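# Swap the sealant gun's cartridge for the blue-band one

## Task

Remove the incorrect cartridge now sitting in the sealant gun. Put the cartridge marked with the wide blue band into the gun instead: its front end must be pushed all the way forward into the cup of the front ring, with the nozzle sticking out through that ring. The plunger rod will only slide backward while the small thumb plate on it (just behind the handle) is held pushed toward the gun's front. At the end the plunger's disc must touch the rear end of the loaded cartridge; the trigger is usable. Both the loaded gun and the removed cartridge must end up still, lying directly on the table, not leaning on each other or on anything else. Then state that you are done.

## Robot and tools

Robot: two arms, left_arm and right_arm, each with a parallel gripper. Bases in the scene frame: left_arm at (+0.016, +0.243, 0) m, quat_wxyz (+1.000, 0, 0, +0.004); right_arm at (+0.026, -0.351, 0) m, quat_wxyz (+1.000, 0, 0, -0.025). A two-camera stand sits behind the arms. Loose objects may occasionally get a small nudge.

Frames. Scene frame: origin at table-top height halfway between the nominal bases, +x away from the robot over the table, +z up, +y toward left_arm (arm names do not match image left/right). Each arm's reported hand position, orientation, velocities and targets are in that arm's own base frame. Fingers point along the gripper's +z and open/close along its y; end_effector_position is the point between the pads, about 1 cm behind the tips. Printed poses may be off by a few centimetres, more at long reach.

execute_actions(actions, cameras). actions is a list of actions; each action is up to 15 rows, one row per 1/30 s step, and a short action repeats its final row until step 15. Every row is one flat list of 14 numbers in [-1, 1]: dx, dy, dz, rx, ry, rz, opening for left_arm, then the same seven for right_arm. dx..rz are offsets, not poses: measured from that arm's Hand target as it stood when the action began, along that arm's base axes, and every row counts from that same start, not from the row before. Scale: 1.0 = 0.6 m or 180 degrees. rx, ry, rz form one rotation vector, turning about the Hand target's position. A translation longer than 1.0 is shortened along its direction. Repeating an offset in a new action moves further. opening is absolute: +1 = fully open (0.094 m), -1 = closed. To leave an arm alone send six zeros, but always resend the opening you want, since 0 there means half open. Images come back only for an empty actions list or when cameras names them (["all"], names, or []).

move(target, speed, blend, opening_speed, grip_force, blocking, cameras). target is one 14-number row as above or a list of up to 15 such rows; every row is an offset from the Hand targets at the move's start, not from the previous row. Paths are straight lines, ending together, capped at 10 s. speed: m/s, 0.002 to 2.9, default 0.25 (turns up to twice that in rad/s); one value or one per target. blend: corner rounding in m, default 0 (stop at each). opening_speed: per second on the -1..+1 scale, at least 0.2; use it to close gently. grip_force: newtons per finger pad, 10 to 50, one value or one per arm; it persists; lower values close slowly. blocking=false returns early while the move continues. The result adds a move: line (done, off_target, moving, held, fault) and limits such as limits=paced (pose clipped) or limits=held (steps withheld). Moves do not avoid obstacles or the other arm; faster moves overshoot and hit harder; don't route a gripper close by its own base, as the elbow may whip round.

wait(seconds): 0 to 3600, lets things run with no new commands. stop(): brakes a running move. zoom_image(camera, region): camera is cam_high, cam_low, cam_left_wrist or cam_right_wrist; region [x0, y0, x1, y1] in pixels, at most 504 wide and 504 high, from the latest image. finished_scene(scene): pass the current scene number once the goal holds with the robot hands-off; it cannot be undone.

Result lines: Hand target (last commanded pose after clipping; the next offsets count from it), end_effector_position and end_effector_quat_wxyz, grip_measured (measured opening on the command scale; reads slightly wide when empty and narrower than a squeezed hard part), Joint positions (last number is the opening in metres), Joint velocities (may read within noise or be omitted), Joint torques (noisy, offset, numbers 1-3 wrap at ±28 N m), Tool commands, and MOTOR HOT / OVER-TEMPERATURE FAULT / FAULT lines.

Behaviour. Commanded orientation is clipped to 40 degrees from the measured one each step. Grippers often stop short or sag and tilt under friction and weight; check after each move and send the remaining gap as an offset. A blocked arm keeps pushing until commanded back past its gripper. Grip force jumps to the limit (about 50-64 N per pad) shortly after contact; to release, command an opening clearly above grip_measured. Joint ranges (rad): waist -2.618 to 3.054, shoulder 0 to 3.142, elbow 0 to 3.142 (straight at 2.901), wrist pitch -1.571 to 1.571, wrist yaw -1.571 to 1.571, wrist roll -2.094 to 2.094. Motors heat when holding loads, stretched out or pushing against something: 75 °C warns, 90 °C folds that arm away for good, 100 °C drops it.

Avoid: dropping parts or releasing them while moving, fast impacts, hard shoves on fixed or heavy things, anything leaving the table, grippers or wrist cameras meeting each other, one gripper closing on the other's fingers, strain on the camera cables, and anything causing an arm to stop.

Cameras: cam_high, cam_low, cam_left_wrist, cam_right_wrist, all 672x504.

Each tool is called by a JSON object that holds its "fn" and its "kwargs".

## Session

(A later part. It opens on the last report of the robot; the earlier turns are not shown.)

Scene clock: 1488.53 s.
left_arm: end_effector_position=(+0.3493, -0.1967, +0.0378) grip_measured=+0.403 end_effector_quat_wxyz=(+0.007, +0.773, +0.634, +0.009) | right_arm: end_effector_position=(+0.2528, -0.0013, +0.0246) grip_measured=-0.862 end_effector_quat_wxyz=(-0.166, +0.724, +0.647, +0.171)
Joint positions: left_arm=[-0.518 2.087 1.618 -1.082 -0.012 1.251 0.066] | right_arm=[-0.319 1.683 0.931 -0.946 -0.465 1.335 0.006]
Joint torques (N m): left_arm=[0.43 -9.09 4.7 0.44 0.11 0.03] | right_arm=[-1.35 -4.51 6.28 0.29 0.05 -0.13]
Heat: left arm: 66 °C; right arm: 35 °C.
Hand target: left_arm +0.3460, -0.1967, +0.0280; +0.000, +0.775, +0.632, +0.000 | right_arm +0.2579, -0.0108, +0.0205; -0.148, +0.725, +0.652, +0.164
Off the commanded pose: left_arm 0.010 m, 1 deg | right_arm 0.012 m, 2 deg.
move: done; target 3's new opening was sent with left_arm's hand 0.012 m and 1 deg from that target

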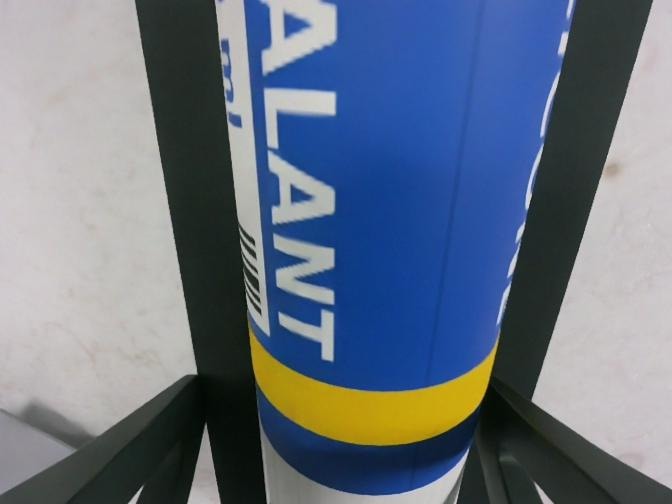

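{"fn": "move", "kwargs": {"target": [[0.0,0.0,0.05,0,0,0,0.4, 0,0,0,0,0,0,-1],[0.003,0.0,0.05,0,0,0,1, 0,0,0,0,0,0,-1]], "speed": 0.1, "cameras": ["cam_left_wrist"]}}

Scene clock: 1497.50 s.
left_arm: end_effector_position=(+0.3430, -0.1932, +0.0498) grip_measured=+0.997 end_effector_quat_wxyz=(-0.011, +0.774, +0.634, +0.002) | right_arm: end_effector_position=(+0.2538, -0.0016, +0.0245) grip_measured=-0.862 end_effector_quat_wxyz=(-0.164, +0.724, +0.647, +0.172)
Joint positions: left_arm=[-0.518 2.087 1.666 -1.169 -0.012 1.251 0.094] | right_arm=[-0.319 1.683 0.931 -0.942 -0.465 1.335 0.006]
Joint torques (N m): left_arm=[0.65 -11.14 8.12 0.1 0.11 0.04] | right_arm=[-1.33 -4.56 6.49 0.31 0.08 -0.13]
Heat: left arm: 65 °C; right arm: 36 °C.
Hand target: left_arm +0.3478, -0.1967, +0.0580; +0.000, +0.775, +0.632, +0.000 | right_arm +0.2580, -0.0108, +0.0205; -0.148, +0.725, +0.652, +0.164
Off the commanded pose: left_arm 0.010 m, 1 deg | right_arm 0.011 m, 2 deg.
move: done

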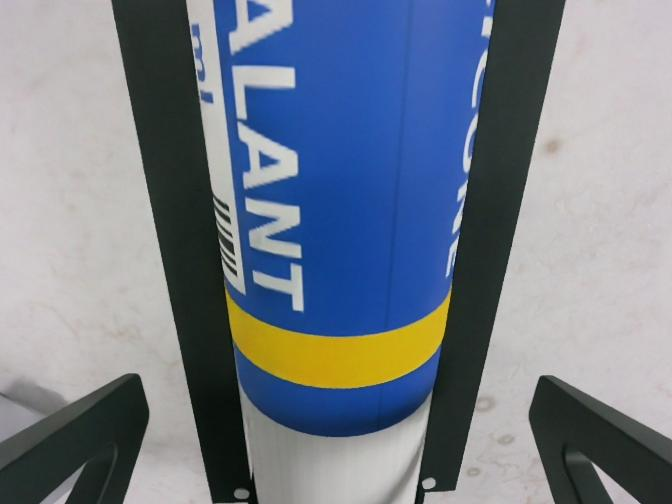

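{"fn": "move", "kwargs": {"target": [[0.004,0.0,-0.05,0,0,0,1, 0,0,0,0,0,0,-1],[0.004,0.0,-0.05,0,0,0,0.4, 0,0,0,0,0,0,-1],[0.004,-0.01,-0.05,0,0,0,0.4, 0.008,0.065,0,0,0,0,-1]], "speed": [0.1,0.1,0.05], "cameras": ["cam_left_wrist","cam_low"]}}

{"fn": "zoom_image", "kwargs": {"camera": "cam_low", "region": [380, 290, 470, 360]}}

Scene clock: 1504.77 s.
left_arm: end_effector_position=(+0.3428, -0.1923, +0.0311) grip_measured=+0.667 end_effector_quat_wxyz=(-0.018, +0.769, +0.639, +0.001) | right_arm: end_effector_position=(+0.2587, +0.0055, +0.0200) grip_measured=-0.862 end_effector_quat_wxyz=(-0.128, +0.734, +0.653, +0.133)
Joint positions: left_arm=[-0.518 2.115 1.632 -1.122 -0.015 1.238 0.078] | right_arm=[-0.223 1.657 0.919 -0.888 -0.368 1.455 0.006]
Joint torques (N m): left_arm=[-0.16 -9.37 6.61 0.59 0.17 0.09] | right_arm=[3.4 -5.35 4.07 0.55 -0.89 0.24]
Heat: left arm: 64 °C; right arm: 36 °C.
Hand target: left_arm +0.3501, -0.2027, +0.0279; -0.001, +0.775, +0.632, +0.000 | right_arm +0.2627, +0.0282, +0.0205; -0.148, +0.725, +0.652, +0.164
Off the commanded pose: left_arm 0.013 m, 2 deg | right_arm 0.023 m, 4 deg.
move: off_target (left_arm, right_arm)
Images, in order (width x height): cam_low 672x504, cam_left_wrist 672x504.

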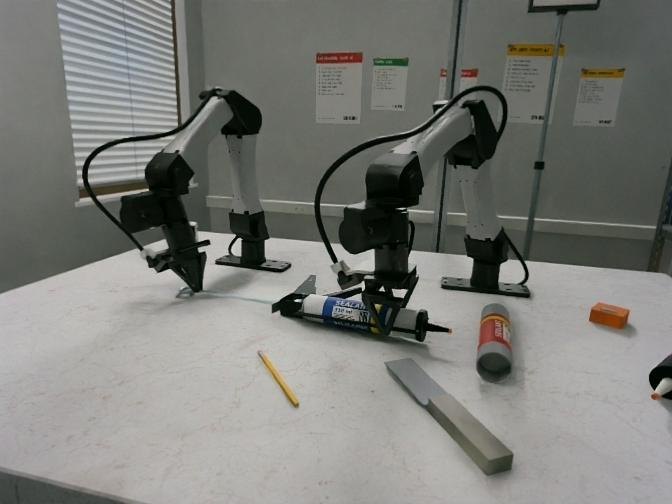

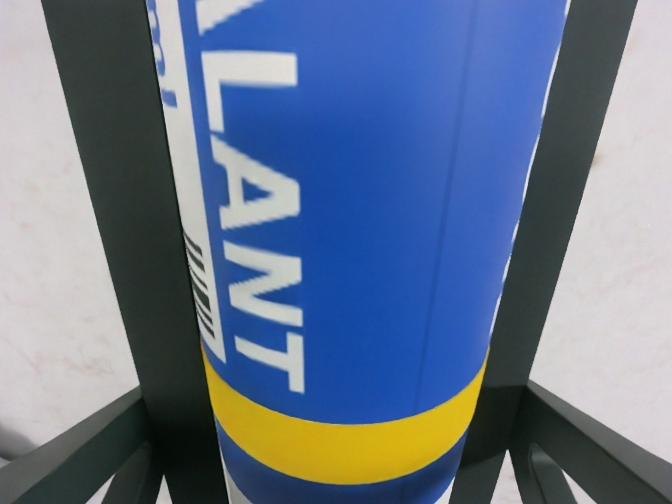

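Scaled by 5.600.

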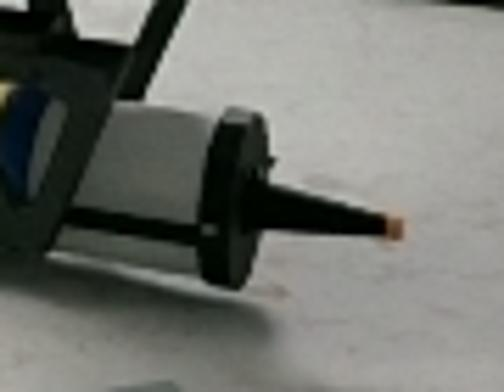

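{"fn": "move", "kwargs": {"target": [[0.0,-0.02,0.0,0,0,0,0.4, 0.003,0.035,0,0,0,0,-1]], "speed": [0.05], "cameras": ["cam_left_wrist","cam_low"]}}

{"fn": "zoom_image", "kwargs": {"camera": "cam_low", "region": [380, 290, 470, 360]}}

Scene clock: 1512.30 s.
left_arm: end_effector_position=(+0.3445, -0.1861, +0.0331) grip_measured=+0.667 end_effector_quat_wxyz=(-0.033, +0.767, +0.641, +0.015) | right_arm: end_effector_position=(+0.2609, +0.0140, +0.0171) grip_measured=-0.862 end_effector_quat_wxyz=(-0.109, +0.739, +0.655, +0.115)
Joint positions: left_arm=[-0.518 2.125 1.655 -1.153 -0.051 1.23 0.078] | right_arm=[-0.156 1.644 0.906 -0.855 -0.317 1.533 0.006]
Joint torques (N m): left_arm=[-2.41 -8.62 7.51 0.7 0.46 -0.01] | right_arm=[4.4 -5.45 4 0.57 -1.37 0.33]
Heat: left arm: 63 °C; right arm: 35 °C.
Hand target: left_arm +0.3502, -0.2147, +0.0280; +0.000, +0.775, +0.632, +0.000 | right_arm +0.2645, +0.0492, +0.0205; -0.148, +0.725, +0.652, +0.164
Off the commanded pose: left_arm 0.030 m, 4 deg | right_arm 0.036 m, 7 deg.
move: off_target (left_arm, right_arm)
Images, in order (width x height): cam_low 672x504, cam_left_wrist 672x504.

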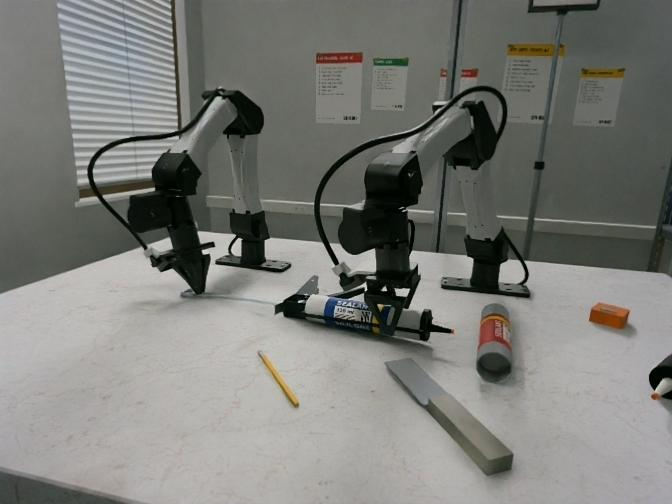

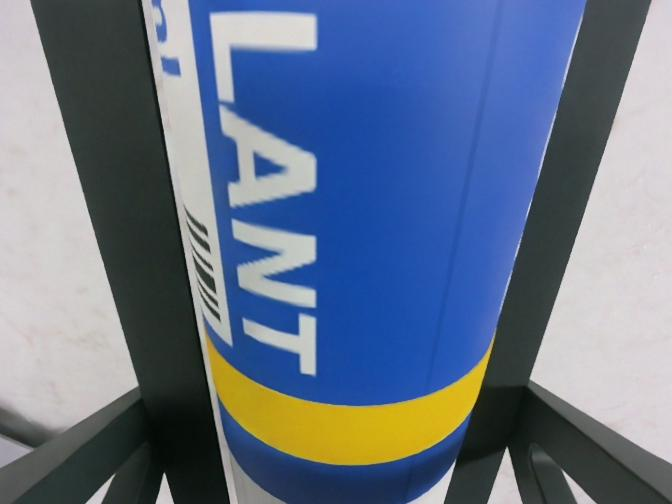

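Scaled by 5.600.

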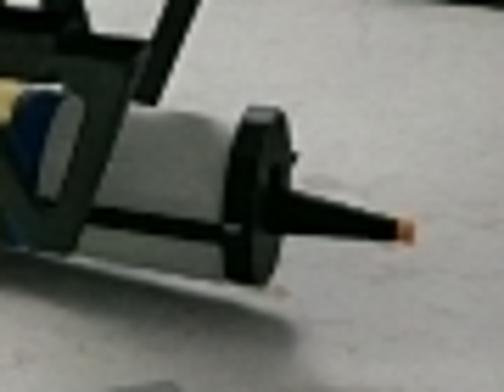

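{"fn": "move", "kwargs": {"target": [[0.0,0.045,0.0,0,0,0,0.4, -0.003,-0.055,0,0,0,0,-1],[0.0,0.045,0.0,0,0,0,0.95, -0.003,-0.055,0,0,0,0,-0.3],[-0.002,0.04,0.15,0,0,0,0.95, -0.003,-0.055,0.2,0,0,0,-0.3]], "speed": [0.08,0.1,0.2], "cameras": ["cam_low","cam_high","cam_left_wrist"]}}

{"fn": "zoom_image", "kwargs": {"camera": "cam_low", "region": [380, 290, 470, 360]}}

Scene clock: 1527.57 s.
left_arm: end_effector_position=(+0.3473, -0.1855, +0.1044) grip_measured=+0.948 end_effector_quat_wxyz=(-0.018, +0.772, +0.635, +0.001) | right_arm: end_effector_position=(+0.2614, +0.0153, +0.1341) grip_measured=-0.302 end_effector_quat_wxyz=(-0.147, +0.728, +0.650, +0.158)
Joint positions: left_arm=[-0.497 2.084 1.879 -1.398 -0.014 1.268 0.092] | right_arm=[-0.223 1.547 1.261 -1.345 -0.431 1.447 0.033]
Joint torques (N m): left_arm=[0.01 -12.44 8.12 0.09 0.2 0.04] | right_arm=[-0.64 -5.09 8.43 0 -0.31 -0.1]
Heat: left arm: 61 °C; right arm: 35 °C.
Hand target: left_arm +0.3490, -0.1906, +0.1180; +0.000, +0.775, +0.632, +0.000 | right_arm +0.2627, +0.0162, +0.1405; -0.148, +0.725, +0.652, +0.164
Off the commanded pose: left_arm 0.015 m, 2 deg | right_arm 0.007 m, 1 deg.
move: off_target (left_arm)
Images, in order (width x height): cam_high 672x504, cam_low 672x504, cam_left_wrist 672x504.

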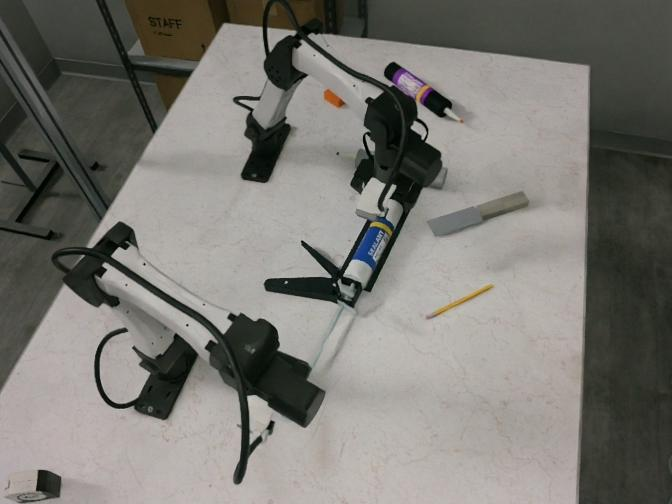

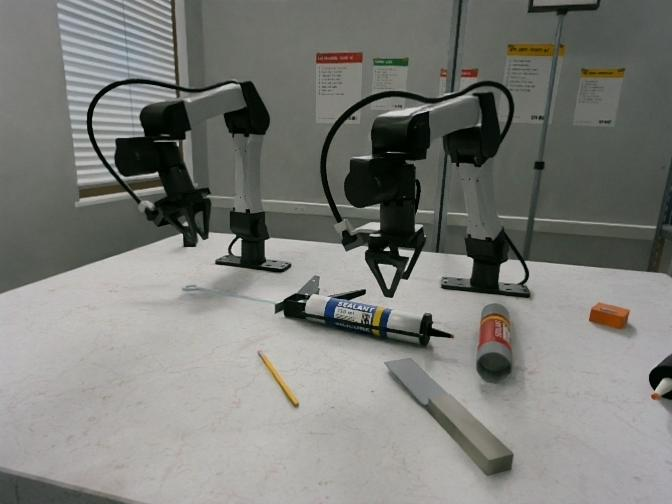

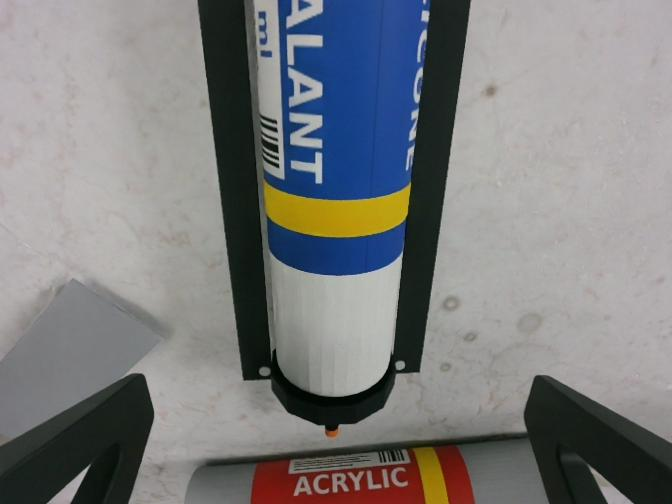

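Scaled by 5.600.

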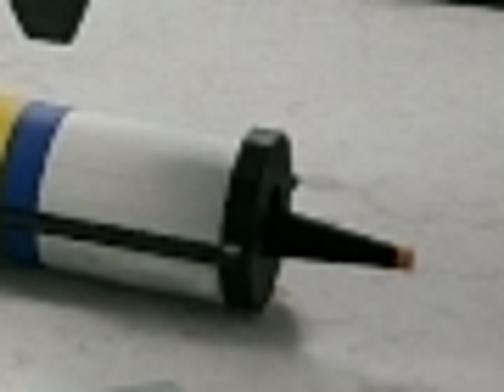

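{"fn": "move", "kwargs": {"target": [0,0,0,0,0,0,0.3, -0.026,0.371,0.0,-0.1235,-0.0963,0.4795,1], "speed": 0.25, "cameras": ["cam_right_wrist","cam_high"]}}

Scene clock: 1544.93 s.
left_arm: end_effector_position=(+0.3472, -0.1855, +0.1044) grip_measured=+0.302 end_effector_quat_wxyz=(-0.018, +0.772, +0.635, +0.000) | right_arm: end_effector_position=(+0.2459, +0.2382, +0.1391) grip_measured=+0.998 end_effector_quat_wxyz=(-0.003, +0.079, +0.997, +0.008)
Joint positions: left_arm=[-0.497 2.084 1.879 -1.398 -0.014 1.268 0.061] | right_arm=[0.761 1.835 1.669 -1.397 -0.016 0.92 0.094]
Joint torques (N m): left_arm=[0.09 -12.27 8.05 0.06 0.11 0] | right_arm=[0.42 -6.3 8.69 0.18 0.15 -0.12]
Heat: left arm: 60 °C; right arm: 35 °C.
Hand target: left_arm +0.3490, -0.1907, +0.1180; +0.000, +0.775, +0.632, +0.000 | right_arm +0.2472, +0.2388, +0.1406; +0.001, +0.071, +0.997, +0.000
Off the commanded pose: left_arm 0.015 m, 2 deg | right_arm 0.002 m, 1 deg.
move: done
Images, in order (width x height): cam_high 672x504, cam_right_wrist 672x504.

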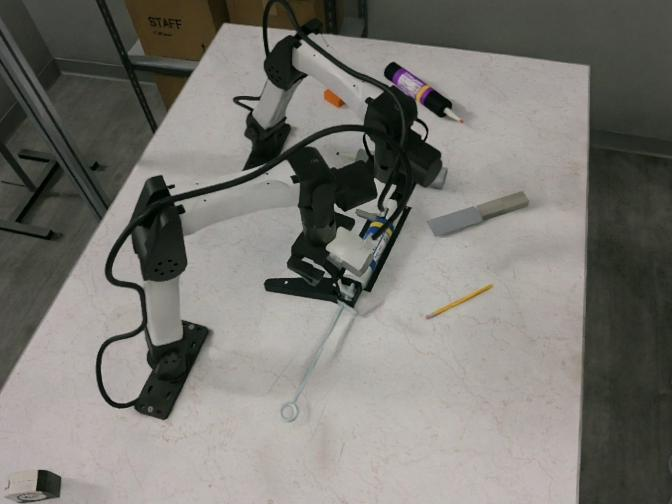

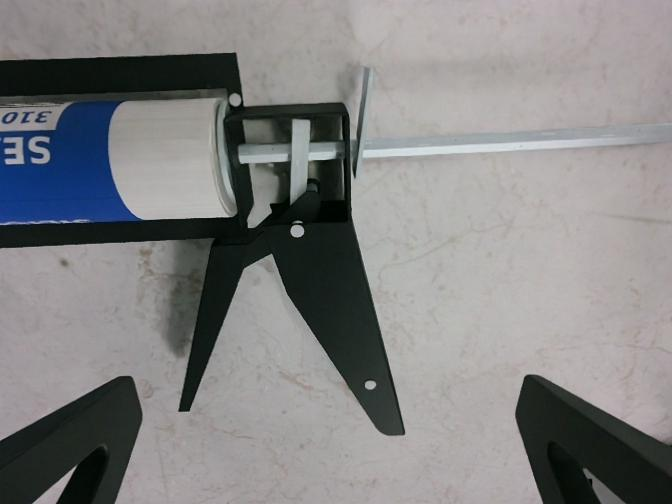

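{"fn": "move", "kwargs": {"target": [[0,0,0,0,0,0,0.3, -0.0192,0.041,-0.1,0,0,0,1]], "speed": 0.2, "cameras": ["cam_right_wrist"]}}

Scene clock: 1558.43 s.
left_arm: end_effector_position=(+0.3472, -0.1855, +0.1044) grip_measured=+0.302 end_effector_quat_wxyz=(-0.018, +0.772, +0.635, +0.000) | right_arm: end_effector_position=(+0.2332, +0.2609, +0.0857) grip_measured=+0.998 end_effector_quat_wxyz=(-0.007, +0.068, +0.998, +0.003)
Joint positions: left_arm=[-0.497 2.084 1.879 -1.398 -0.014 1.268 0.061] | right_arm=[0.834 1.882 1.518 -1.212 -0.014 0.97 0.094]
Joint torques (N m): left_arm=[0.12 -12.42 8.03 0.11 0.15 0.04] | right_arm=[0.38 -6.74 5.94 0.59 0.13 0.11]
Heat: left arm: 60 °C; right arm: 36 °C.
Hand target: left_arm +0.3490, -0.1907, +0.1180; +0.000, +0.775, +0.632, +0.000 | right_arm +0.2357, +0.2634, +0.0806; +0.001, +0.071, +0.997, +0.000
Off the commanded pose: left_arm 0.015 m, 2 deg | right_arm 0.006 m, 1 deg.
move: done

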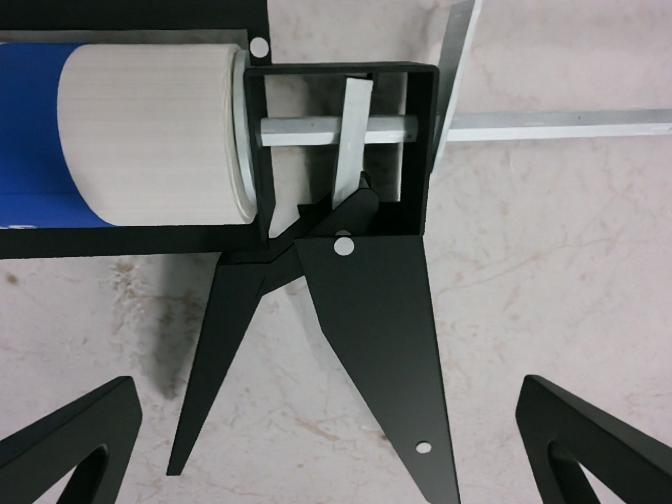

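{"fn": "move", "kwargs": {"target": [[0,0,0,0,0,0,0.3, 0.002,0.005,-0.091,0,0,0,1]], "speed": 0.12, "cameras": ["cam_right_wrist"]}}

Scene clock: 1565.60 s.
left_arm: end_effector_position=(+0.3472, -0.1855, +0.1044) grip_measured=+0.302 end_effector_quat_wxyz=(-0.018, +0.772, +0.635, +0.000) | right_arm: end_effector_position=(+0.2324, +0.2600, +0.0819) grip_measured=+0.998 end_effector_quat_wxyz=(-0.008, +0.068, +0.998, +0.001)
Joint positions: left_arm=[-0.497 2.084 1.879 -1.398 -0.014 1.268 0.061] | right_arm=[0.834 1.882 1.504 -1.2 -0.014 0.97 0.094]
Joint torques (N m): left_arm=[0.17 -12.45 8.28 0.1 0.15 0] | right_arm=[-0.36 -7.66 7.45 0.26 0.02 0.01]
Heat: left arm: 60 °C; right arm: 36 °C.
Hand target: left_arm +0.3490, -0.1907, +0.1180; +0.000, +0.775, +0.632, +0.000 | right_arm +0.2333, +0.2609, +0.0843; -0.007, +0.068, +0.998, +0.003 (not the last commanded pose)
Off the commanded pose: left_arm 0.015 m, 2 deg | right_arm 0.056 m, 1 deg.
move: held (right_arm; a check stopped the path); limits=held
pose unreachable (right arm): on one or more control steps of this call, first in action 0 (counted from 0), this arm could not follow its commanded pose, so it was not sent that pose on those steps. It may still have moved: this result reports where it is.
cause: moving toward the commanded pose would bring a part of the arm too close to another arm (this arm's wrist (the part past joint 4) and the left arm's wrist camera, along the way the arms are being sent, or toward where that arm still pushes).

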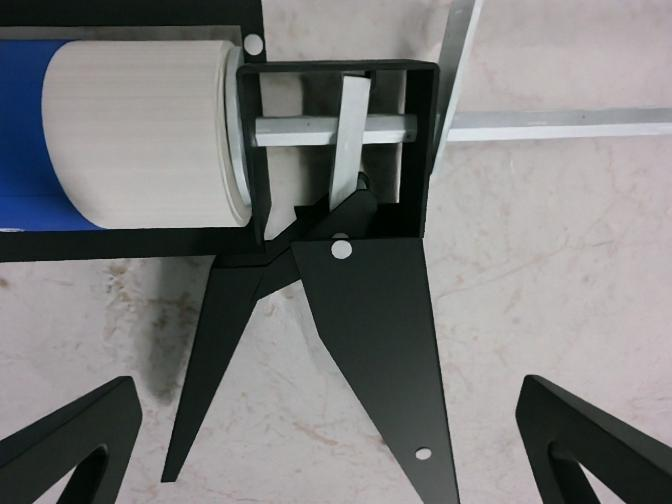

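{"fn": "move", "kwargs": {"target": [[0,0.17,0.1,0,0,0,0.3, 0.0,0.0,0,0,0,0,1],[0,0.17,0.1,0,0,0.99,0.3, 0.0,0.0,0,0,0,0,1]], "speed": [0.3,0.9], "blend": [0.03,0]}}

{"fn": "move", "kwargs": {"target": [[0,0,0,0,0,0,0.3, 0.003,0.005,-0.097,0,0,0,1]], "speed": 0.15, "cameras": ["cam_right_wrist","cam_left_wrist"]}}

Scene clock: 1577.23 s.
left_arm: end_effector_position=(+0.3480, -0.0891, +0.1594) grip_measured=+0.302 end_effector_quat_wxyz=(-0.013, -0.618, +0.786, +0.002) | right_arm: end_effector_position=(+0.2324, +0.2600, +0.0819) grip_measured=+0.998 end_effector_quat_wxyz=(-0.008, +0.068, +0.998, +0.001)
Joint positions: left_arm=[-0.241 1.944 1.896 -1.542 0.019 -1.575 0.061] | right_arm=[0.834 1.882 1.504 -1.2 -0.014 0.97 0.094]
Joint torques (N m): left_arm=[-0.25 -12.64 7.87 0.11 -0.31 -0.23] | right_arm=[-0.31 -7.73 7.24 0.29 -0.01 0]
Heat: left arm: 61 °C; right arm: 37 °C.
Hand target: left_arm +0.3490, -0.0887, +0.1780; +0.000, -0.620, +0.785, +0.000 | right_arm +0.2333, +0.2609, +0.0843; -0.007, +0.068, +0.998, +0.003
Off the commanded pose: left_arm 0.019 m, 2 deg | right_arm 0.003 m, 0 deg.
joint sent to its limit (left arm) — joint 4 (wrist pitch), lower limit. The joint targets still meet the commanded pose.
move: off_target (left_arm)

Scene clock: 1578.07 s.
left_arm: end_effector_position=(+0.3480, -0.0891, +0.1594) grip_measured=+0.302 end_effector_quat_wxyz=(-0.013, -0.619, +0.786, +0.002) | right_arm: end_effector_position=(+0.2272, +0.2559, +0.0422) grip_measured=+0.998 end_effector_quat_wxyz=(-0.019, +0.068, +0.997, -0.007)
Joint positions: left_arm=[-0.241 1.944 1.896 -1.542 0.019 -1.576 0.061] | right_arm=[0.834 1.914 1.385 -1.075 -0.021 0.97 0.094]
Joint torques (N m): left_arm=[-0.34 -12.89 7.98 0.1 -0.29 -0.21] | right_arm=[-0.21 -5.44 3.95 1.14 0.09 0.02]
Heat: left arm: 61 °C; right arm: 37 °C.
Hand target: left_arm +0.3490, -0.0887, +0.1780; +0.000, -0.620, +0.784, +0.000 | right_arm +0.2351, +0.2638, +0.0260; -0.007, +0.068, +0.998, +0.003
Off the commanded pose: left_arm 0.019 m, 2 deg | right_arm 0.020 m, 2 deg.
joint sent to its limit (left arm) — joint 4 (wrist pitch), lower limit. The joint targets still meet the commanded pose.
move: off_target (right_arm)
Images, in order (width x height): cam_left_wrist 672x504, cam_right_wrist 672x504.

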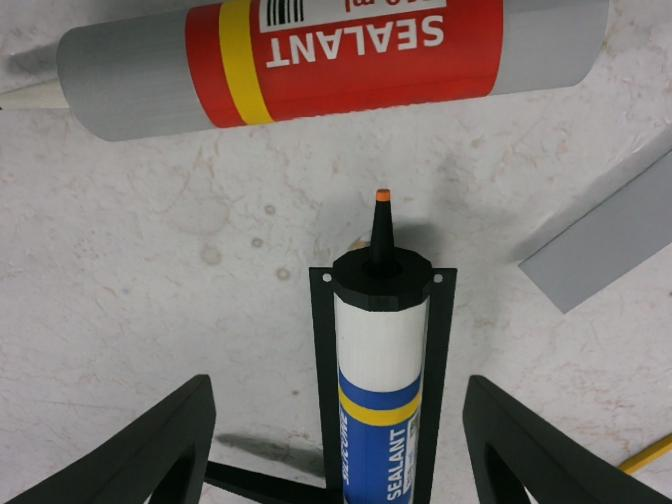

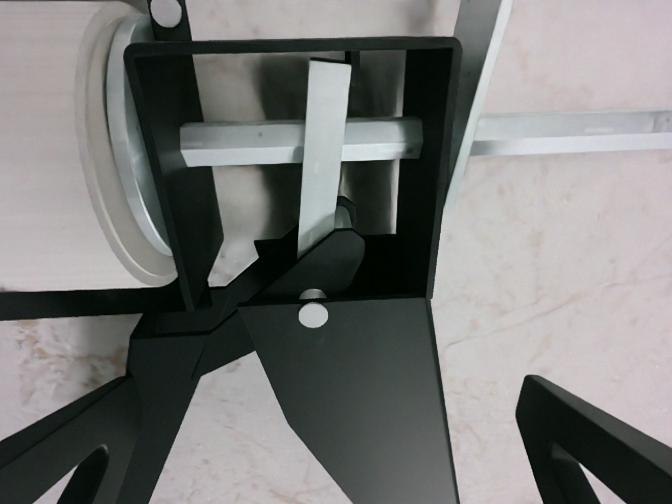

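{"fn": "move", "kwargs": {"target": [[0,0,0,0,0,0,0.3, 0,0,0.06,0,0,0,1],[0,0,0,0,0,0,0.3, 0.0073,0.0103,0.06,0,0,0,1],[0,0,0,0,0,0,0.3, 0.0073,0.0103,0.0,0,0,0,1]], "speed": 0.12, "blend": [0.005,0.005,0], "cameras": ["cam_right_wrist"]}}

Scene clock: 1591.87 s.
left_arm: end_effector_position=(+0.3480, -0.0891, +0.1594) grip_measured=+0.302 end_effector_quat_wxyz=(-0.013, -0.619, +0.786, +0.002) | right_arm: end_effector_position=(+0.2375, +0.2672, +0.0310) grip_measured=+0.998 end_effector_quat_wxyz=(-0.012, +0.068, +0.998, +0.002)
Joint positions: left_arm=[-0.241 1.944 1.896 -1.542 0.019 -1.576 0.061] | right_arm=[0.834 1.962 1.404 -1.025 -0.021 0.97 0.094]
Joint torques (N m): left_arm=[-0.24 -12.72 7.8 0.07 -0.28 -0.18] | right_arm=[-0.03 -7.16 5.83 0.59 0.07 0.02]
Heat: left arm: 60 °C; right arm: 36 °C.
Hand target: left_arm +0.3490, -0.0887, +0.1780; +0.000, -0.620, +0.784, +0.000 | right_arm +0.2395, +0.2701, +0.0260; -0.007, +0.068, +0.998, +0.003
Off the commanded pose: left_arm 0.019 m, 2 deg | right_arm 0.006 m, 1 deg.
joint sent to its limit (left arm) — joint 4 (wrist pitch), lower limit. The joint targets still meet the commanded pose.
move: done; blend cut to 0.0038 m at target 1, 0.0038 m at target 2

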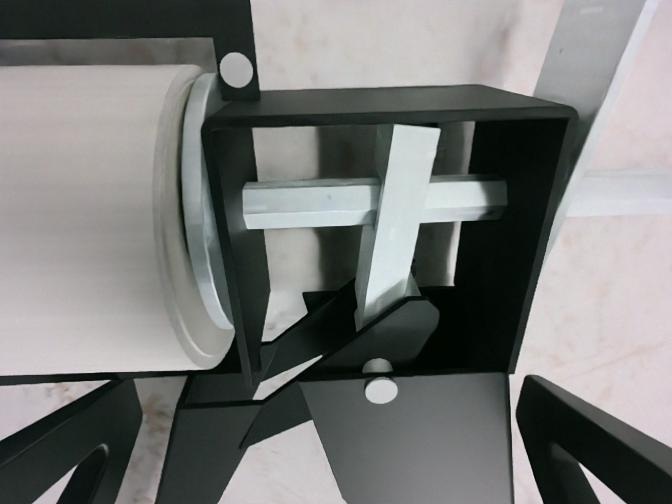

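{"fn": "move", "kwargs": {"target": [[0,0,0,0,0,0,0.3, -0.027,0.004,0.0,0,0,0,1]], "speed": 0.08, "cameras": ["cam_right_wrist"]}}

Scene clock: 1598.03 s.
left_arm: end_effector_position=(+0.3480, -0.0891, +0.1594) grip_measured=+0.302 end_effector_quat_wxyz=(-0.013, -0.619, +0.786, +0.002) | right_arm: end_effector_position=(+0.2206, +0.2676, +0.0210) grip_measured=+0.998 end_effector_quat_wxyz=(-0.020, +0.064, +0.998, -0.010)
Joint positions: left_arm=[-0.241 1.944 1.896 -1.542 0.019 -1.576 0.061] | right_arm=[0.871 1.962 1.362 -1.011 -0.021 0.999 0.094]
Joint torques (N m): left_arm=[-0.27 -12.72 7.87 0.11 -0.27 -0.16] | right_arm=[0.27 -9.61 5.49 0.51 0.09 0.13]
Heat: left arm: 60 °C; right arm: 37 °C.
Hand target: left_arm +0.3490, -0.0887, +0.1780; +0.000, -0.620, +0.784, +0.000 | right_arm +0.2232, +0.2725, +0.0260; -0.007, +0.068, +0.998, +0.003
Off the commanded pose: left_arm 0.019 m, 2 deg | right_arm 0.008 m, 2 deg.
joint sent to its limit (left arm) — joint 4 (wrist pitch), lower limit. The joint targets still meet the commanded pose.
move: done

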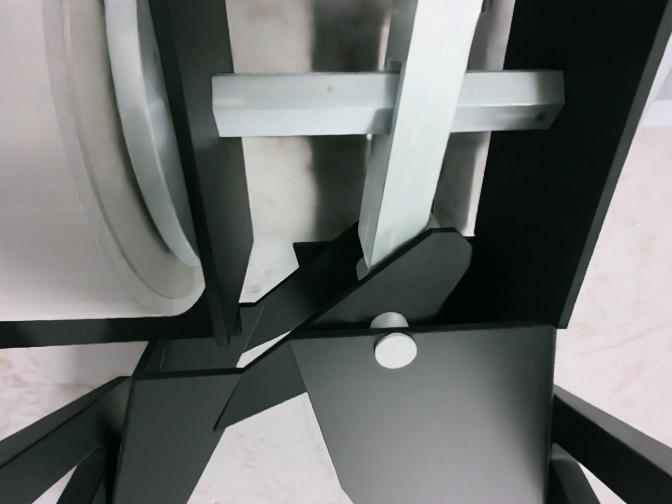

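{"fn": "move", "kwargs": {"target": [[-0.002,-0.182,-0.04,0,0,0.0105,0.45, 0,0,0,0,0,0,1],[-0.002,-0.182,-0.18,0,0,0.0105,0.45, 0,0,0,0,0,0,0.85]], "speed": 0.2, "blend": [0.02,0], "cameras": ["cam_left_wrist"]}}

Scene clock: 1613.47 s.
left_arm: end_effector_position=(+0.3451, -0.1969, +0.0705) grip_measured=+0.448 end_effector_quat_wxyz=(-0.010, -0.631, +0.776, +0.002) | right_arm: end_effector_position=(+0.2200, +0.2668, +0.0205) grip_measured=+0.854 end_effector_quat_wxyz=(-0.021, +0.065, +0.998, -0.011)
Joint positions: left_arm=[-0.511 2.083 1.742 -1.242 0.017 -1.876 0.068] | right_arm=[0.871 1.962 1.359 -1.012 -0.021 1 0.087]
Joint torques (N m): left_arm=[-0.24 -11.04 5.49 0.39 -0.25 -0.19] | right_arm=[0.21 -9.52 5.72 0.54 0.05 0.11]
Heat: left arm: 61 °C; right arm: 41 °C.
Hand target: left_arm +0.3479, -0.1978, +0.0701; +0.000, -0.633, +0.774, +0.000 | right_arm +0.2232, +0.2724, +0.0260; -0.007, +0.068, +0.998, +0.003
Off the commanded pose: left_arm 0.003 m, 1 deg | right_arm 0.009 m, 2 deg.
move: done

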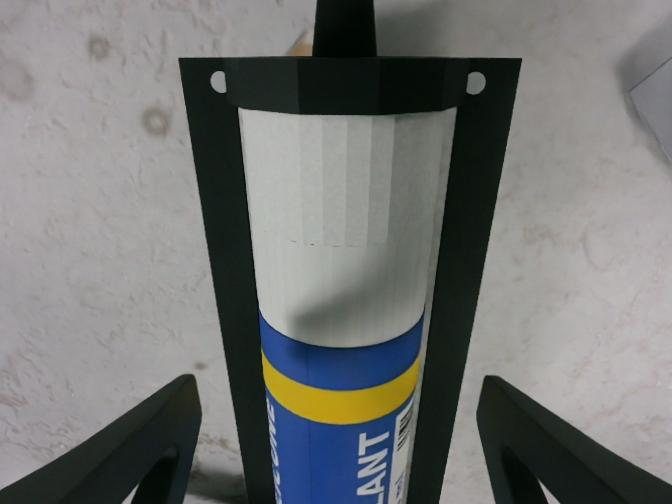

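{"fn": "move", "kwargs": {"target": [[0,0,-0.052,0,0,0,0.25, 0,0,0,0,0,0,0.85],[0,0,-0.047,0,0,0,-0.4, 0,0,0,0,0,0,0.85]], "speed": 0.1, "cameras": ["cam_left_wrist"]}}

Scene clock: 1618.70 s.
left_arm: end_effector_position=(+0.3451, -0.1969, +0.0416) grip_measured=-0.077 end_effector_quat_wxyz=(-0.009, -0.631, +0.776, +0.000) | right_arm: end_effector_position=(+0.2200, +0.2668, +0.0205) grip_measured=+0.853 end_effector_quat_wxyz=(-0.021, +0.065, +0.998, -0.011)
Joint positions: left_arm=[-0.511 2.096 1.647 -1.129 0.017 -1.877 0.043] | right_arm=[0.871 1.962 1.359 -1.012 -0.021 1 0.087]
Joint torques (N m): left_arm=[-0.17 -10.52 6.06 0.29 -0.21 -0.2] | right_arm=[0.13 -9.72 5.7 0.52 0.07 0.14]
Heat: left arm: 61 °C; right arm: 41 °C.
Hand target: left_arm +0.3478, -0.1978, +0.0418; +0.000, -0.633, +0.774, +0.000 | right_arm +0.2232, +0.2724, +0.0260; -0.007, +0.068, +0.998, +0.003
Off the commanded pose: left_arm 0.003 m, 1 deg | right_arm 0.009 m, 2 deg.
move: done

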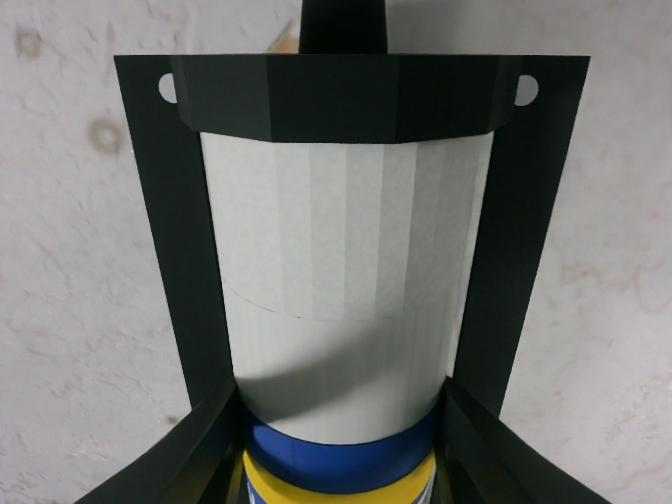

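{"fn": "move", "kwargs": {"target": [[0,0,0.018,0,0,0,-0.4, 0,0,0,0,0,0,0.85],[0.005,0.025,0.018,0,0,0,-0.4, 0,0,0,0,0,0,0.85],[-0.003,0.03,0.018,0,0,0,-0.4, 0,0,0,0,0,0,0.85],[0.01,0.035,0.022,0,0,0,-0.4, 0,0,0,0,0,0,0.85]], "speed": 0.05, "blend": [0,0.002,0.002,0], "cameras": ["cam_left_wrist"]}}

Scene clock: 1624.77 s.
left_arm: end_effector_position=(+0.3467, -0.1911, +0.0416) grip_measured=-0.076 end_effector_quat_wxyz=(-0.019, -0.628, +0.778, -0.001) | right_arm: end_effector_position=(+0.2213, +0.2684, +0.0204) grip_measured=+0.853 end_effector_quat_wxyz=(-0.019, +0.065, +0.998, -0.008)
Joint positions: left_arm=[-0.488 2.095 1.645 -1.133 0.036 -1.846 0.043] | right_arm=[0.871 1.962 1.359 -1.003 -0.021 1 0.087]
Joint torques (N m): left_arm=[2.45 -13.34 6.76 -0.02 -0.42 0.04] | right_arm=[0.2 -9.62 5.72 0.45 0.07 0.13]
Heat: left arm: 61 °C; right arm: 42 °C.
Hand target: left_arm +0.3538, -0.1768, +0.0550; +0.000, -0.633, +0.774, +0.000 | right_arm +0.2232, +0.2724, +0.0260; -0.007, +0.068, +0.998, +0.003
Off the commanded pose: left_arm 0.021 m, 2 deg | right_arm 0.007 m, 2 deg.
move: off_target (left_arm)

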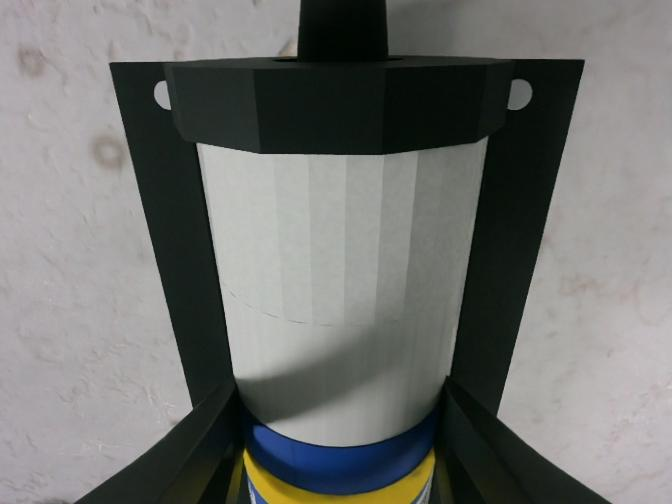

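{"fn": "move", "kwargs": {"target": [[-0.008,-0.03,0.0,0,0,0,-0.4, 0,0,0,0,0,0,0.85],[-0.008,-0.03,0.025,0,0,0,-0.4, 0,0,0,0,0,0,0.85]], "speed": 0.05, "cameras": ["cam_left_wrist","cam_low"]}}

{"fn": "zoom_image", "kwargs": {"camera": "cam_low", "region": [380, 290, 470, 360]}}

Scene clock: 1634.30 s.
left_arm: end_effector_position=(+0.3450, -0.1940, +0.0563) grip_measured=-0.398 end_effector_quat_wxyz=(-0.012, -0.632, +0.775, +0.008) | right_arm: end_effector_position=(+0.2219, +0.2691, +0.0204) grip_measured=+0.852 end_effector_quat_wxyz=(-0.018, +0.065, +0.998, -0.006)
Joint positions: left_arm=[-0.505 2.095 1.704 -1.203 0.016 -1.873 0.028] | right_arm=[0.871 1.962 1.359 -1 -0.021 1.001 0.087]
Joint torques (N m): left_arm=[-0.08 -12.66 7.66 0.02 -0.2 -0.15] | right_arm=[0.21 -9.54 5.78 0.41 0.05 0.1]
Heat: left arm: 61 °C; right arm: 44 °C.
Hand target: left_arm +0.3490, -0.1948, +0.0700; +0.000, -0.633, +0.774, +0.000 | right_arm +0.2232, +0.2724, +0.0260; -0.007, +0.068, +0.998, +0.003
Off the commanded pose: left_arm 0.014 m, 2 deg | right_arm 0.007 m, 2 deg.
move: off_target (left_arm)
Images, in order (width x height): cam_low 672x504, cam_left_wrist 672x504.

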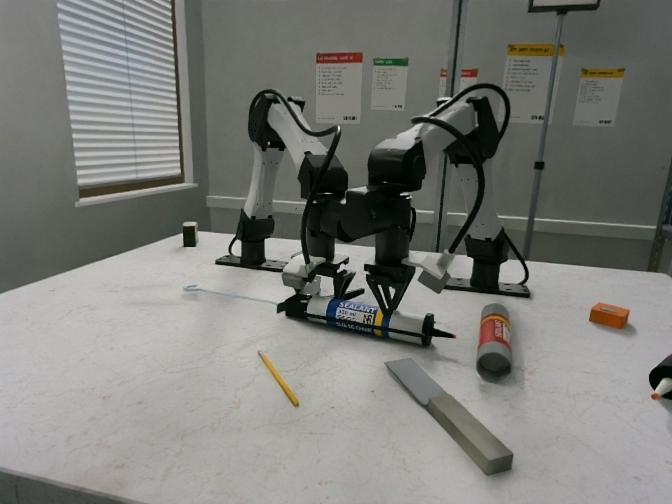

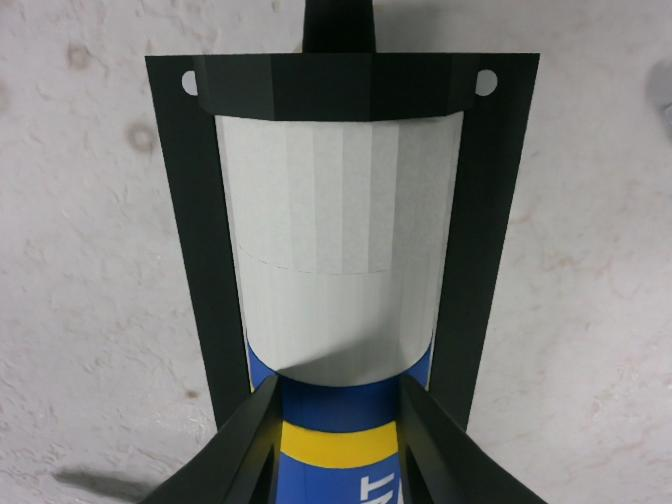

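Scaled by 5.600.

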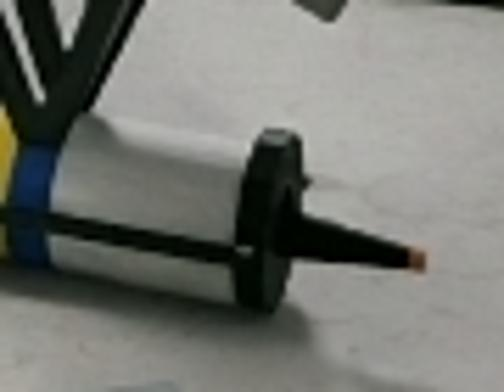

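{"fn": "move", "kwargs": {"target": [[0,0,0.0,0,0,0,0.3, 0,0,0,0,0,0,0.85],[-0.0015,-0.005,-0.068,0,0,0,0.3, 0,0,0,0,0,0,0.85],[-0.0015,-0.005,-0.064,0,0,0,-0.4, 0,0,0,0,0,0,0.85]], "speed": 0.1, "cameras": ["cam_left_wrist"]}}

Scene clock: 1640.13 s.
left_arm: end_effector_position=(+0.3452, -0.1948, +0.0385) grip_measured=-0.044 end_effector_quat_wxyz=(-0.006, -0.633, +0.774, +0.003) | right_arm: end_effector_position=(+0.2224, +0.2697, +0.0203) grip_measured=+0.852 end_effector_quat_wxyz=(-0.017, +0.066, +0.998, -0.005)
Joint positions: left_arm=[-0.51 2.097 1.636 -1.119 0.009 -1.881 0.045] | right_arm=[0.871 1.962 1.359 -0.996 -0.021 1.002 0.087]
Joint torques (N m): left_arm=[-0.31 -9.66 5.03 0.53 -0.17 -0.08] | right_arm=[0.35 -9.61 5.64 0.37 0.07 0.09]
Heat: left arm: 61 °C; right arm: 44 °C.
Hand target: left_arm +0.3481, -0.1978, +0.0316; +0.000, -0.633, +0.774, +0.000 | right_arm +0.2232, +0.2724, +0.0260; -0.007, +0.068, +0.998, +0.003
Off the commanded pose: left_arm 0.008 m, 1 deg | right_arm 0.006 m, 1 deg.
move: done

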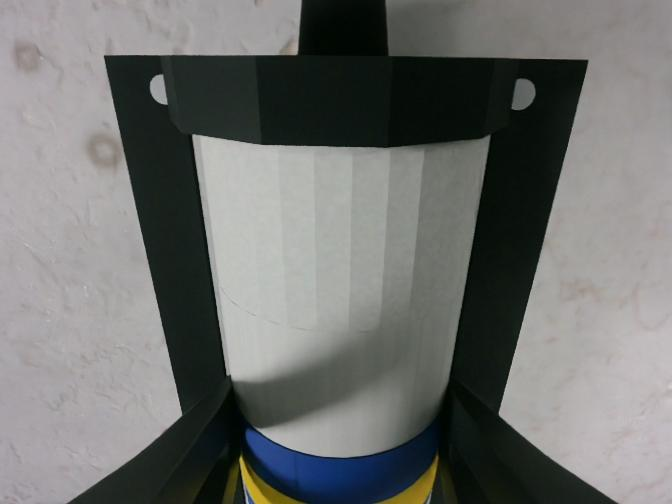

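{"fn": "move", "kwargs": {"target": [[0,0,0.025,0,0,0,-0.5, 0,0,0,0,0,0,0.85],[0.004,0.02,0.03,0,0,0,-0.5, 0,0,0,0,0,0,0.85],[-0.004,0.025,0.03,0,0,0,-0.5, 0,0,0,0,0,0,0.85],[0.006,0.03,0.03,0,0,0,-0.5, 0,0,0,0,0,0,0.85]], "speed": 0.05, "blend": [0,0.002,0.002,0], "cameras": ["cam_left_wrist","cam_low"]}}

{"fn": "zoom_image", "kwargs": {"camera": "cam_low", "region": [380, 290, 470, 360]}}

Scene clock: 1647.47 s.
left_arm: end_effector_position=(+0.3472, -0.1914, +0.0393) grip_measured=-0.044 end_effector_quat_wxyz=(-0.013, -0.630, +0.777, +0.000) | right_arm: end_effector_position=(+0.2225, +0.2698, +0.0203) grip_measured=+0.852 end_effector_quat_wxyz=(-0.016, +0.066, +0.998, -0.005)
Joint positions: left_arm=[-0.493 2.097 1.639 -1.122 0.024 -1.856 0.045] | right_arm=[0.871 1.962 1.359 -0.996 -0.021 1.002 0.087]
Joint torques (N m): left_arm=[2.22 -13.42 5.98 0.05 -0.29 0.07] | right_arm=[0.27 -9.69 5.71 0.38 0.04 0.11]
Heat: left arm: 61 °C; right arm: 45 °C.
Hand target: left_arm +0.3517, -0.1798, +0.0496; +0.000, -0.633, +0.774, +0.000 | right_arm +0.2232, +0.2724, +0.0260; -0.007, +0.068, +0.998, +0.003
Off the commanded pose: left_arm 0.016 m, 2 deg | right_arm 0.006 m, 1 deg.
move: off_target (left_arm)
Images, in order (width x height): cam_low 672x504, cam_left_wrist 672x504.

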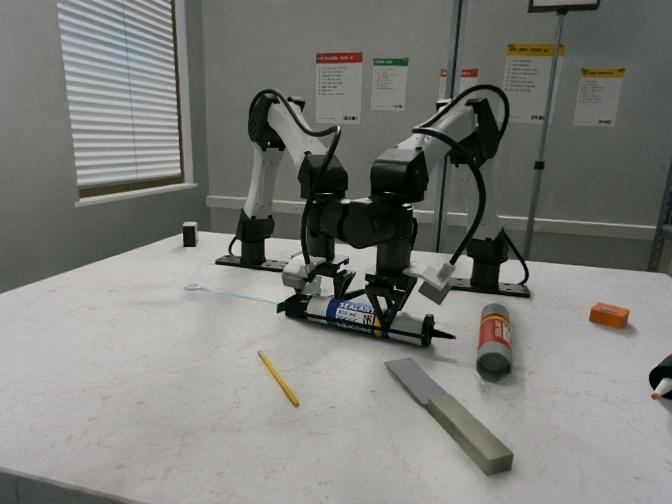

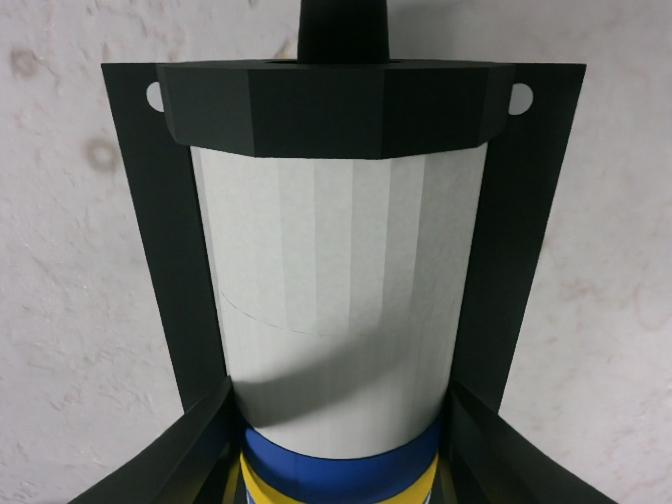

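Scaled by 5.600.

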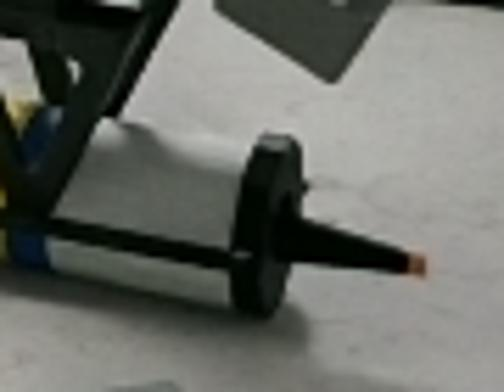

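{"fn": "move", "kwargs": {"target": [[-0.006,-0.03,0.0,0,0,0,-0.5, 0,0,0,0,0,0,0.85],[-0.006,-0.03,0.012,0,0,0,-0.5, 0,0,0,0,0,0,0.85]], "speed": 0.05, "cameras": ["cam_left_wrist","cam_low"]}}

{"fn": "zoom_image", "kwargs": {"camera": "cam_low", "region": [380, 290, 470, 360]}}

Scene clock: 1653.70 s.
left_arm: end_effector_position=(+0.3437, -0.1948, +0.0434) grip_measured=-0.044 end_effector_quat_wxyz=(-0.010, -0.632, +0.775, +0.006) | right_arm: end_effector_position=(+0.2225, +0.2698, +0.0203) grip_measured=+0.852 end_effector_quat_wxyz=(-0.016, +0.066, +0.998, -0.005)
Joint positions: left_arm=[-0.51 2.097 1.656 -1.148 0.014 -1.877 0.045] | right_arm=[0.871 1.962 1.359 -0.996 -0.021 1.002 0.087]
Joint torques (N m): left_arm=[-0.18 -11.88 8.49 -0.06 -0.19 -0.18] | right_arm=[0.32 -9.47 5.81 0.38 0.09 0.09]
Heat: left arm: 61 °C; right arm: 45 °C.
Hand target: left_arm +0.3481, -0.1979, +0.0568; +0.000, -0.633, +0.774, +0.000 | right_arm +0.2232, +0.2724, +0.0260; -0.007, +0.068, +0.998, +0.003
Off the commanded pose: left_arm 0.014 m, 1 deg | right_arm 0.006 m, 1 deg.
move: off_target (left_arm)
Images, in order (width x height): cam_low 672x504, cam_left_wrist 672x504.

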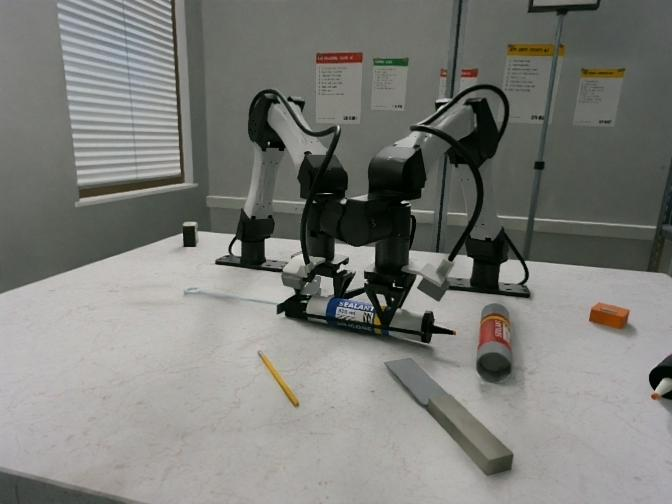

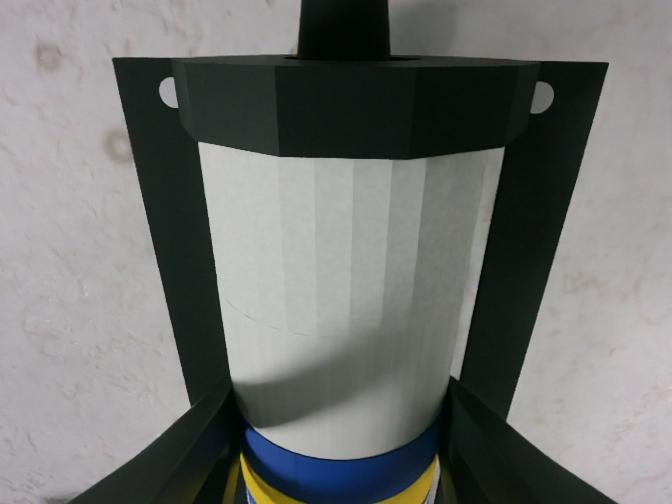

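Scaled by 5.600.

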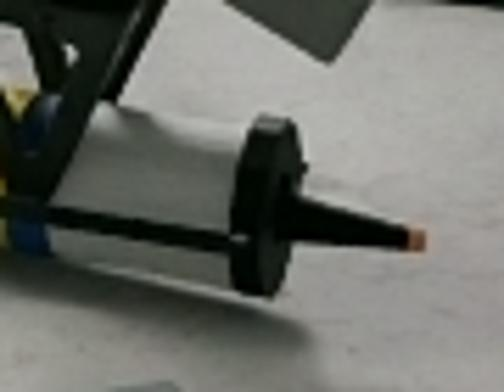

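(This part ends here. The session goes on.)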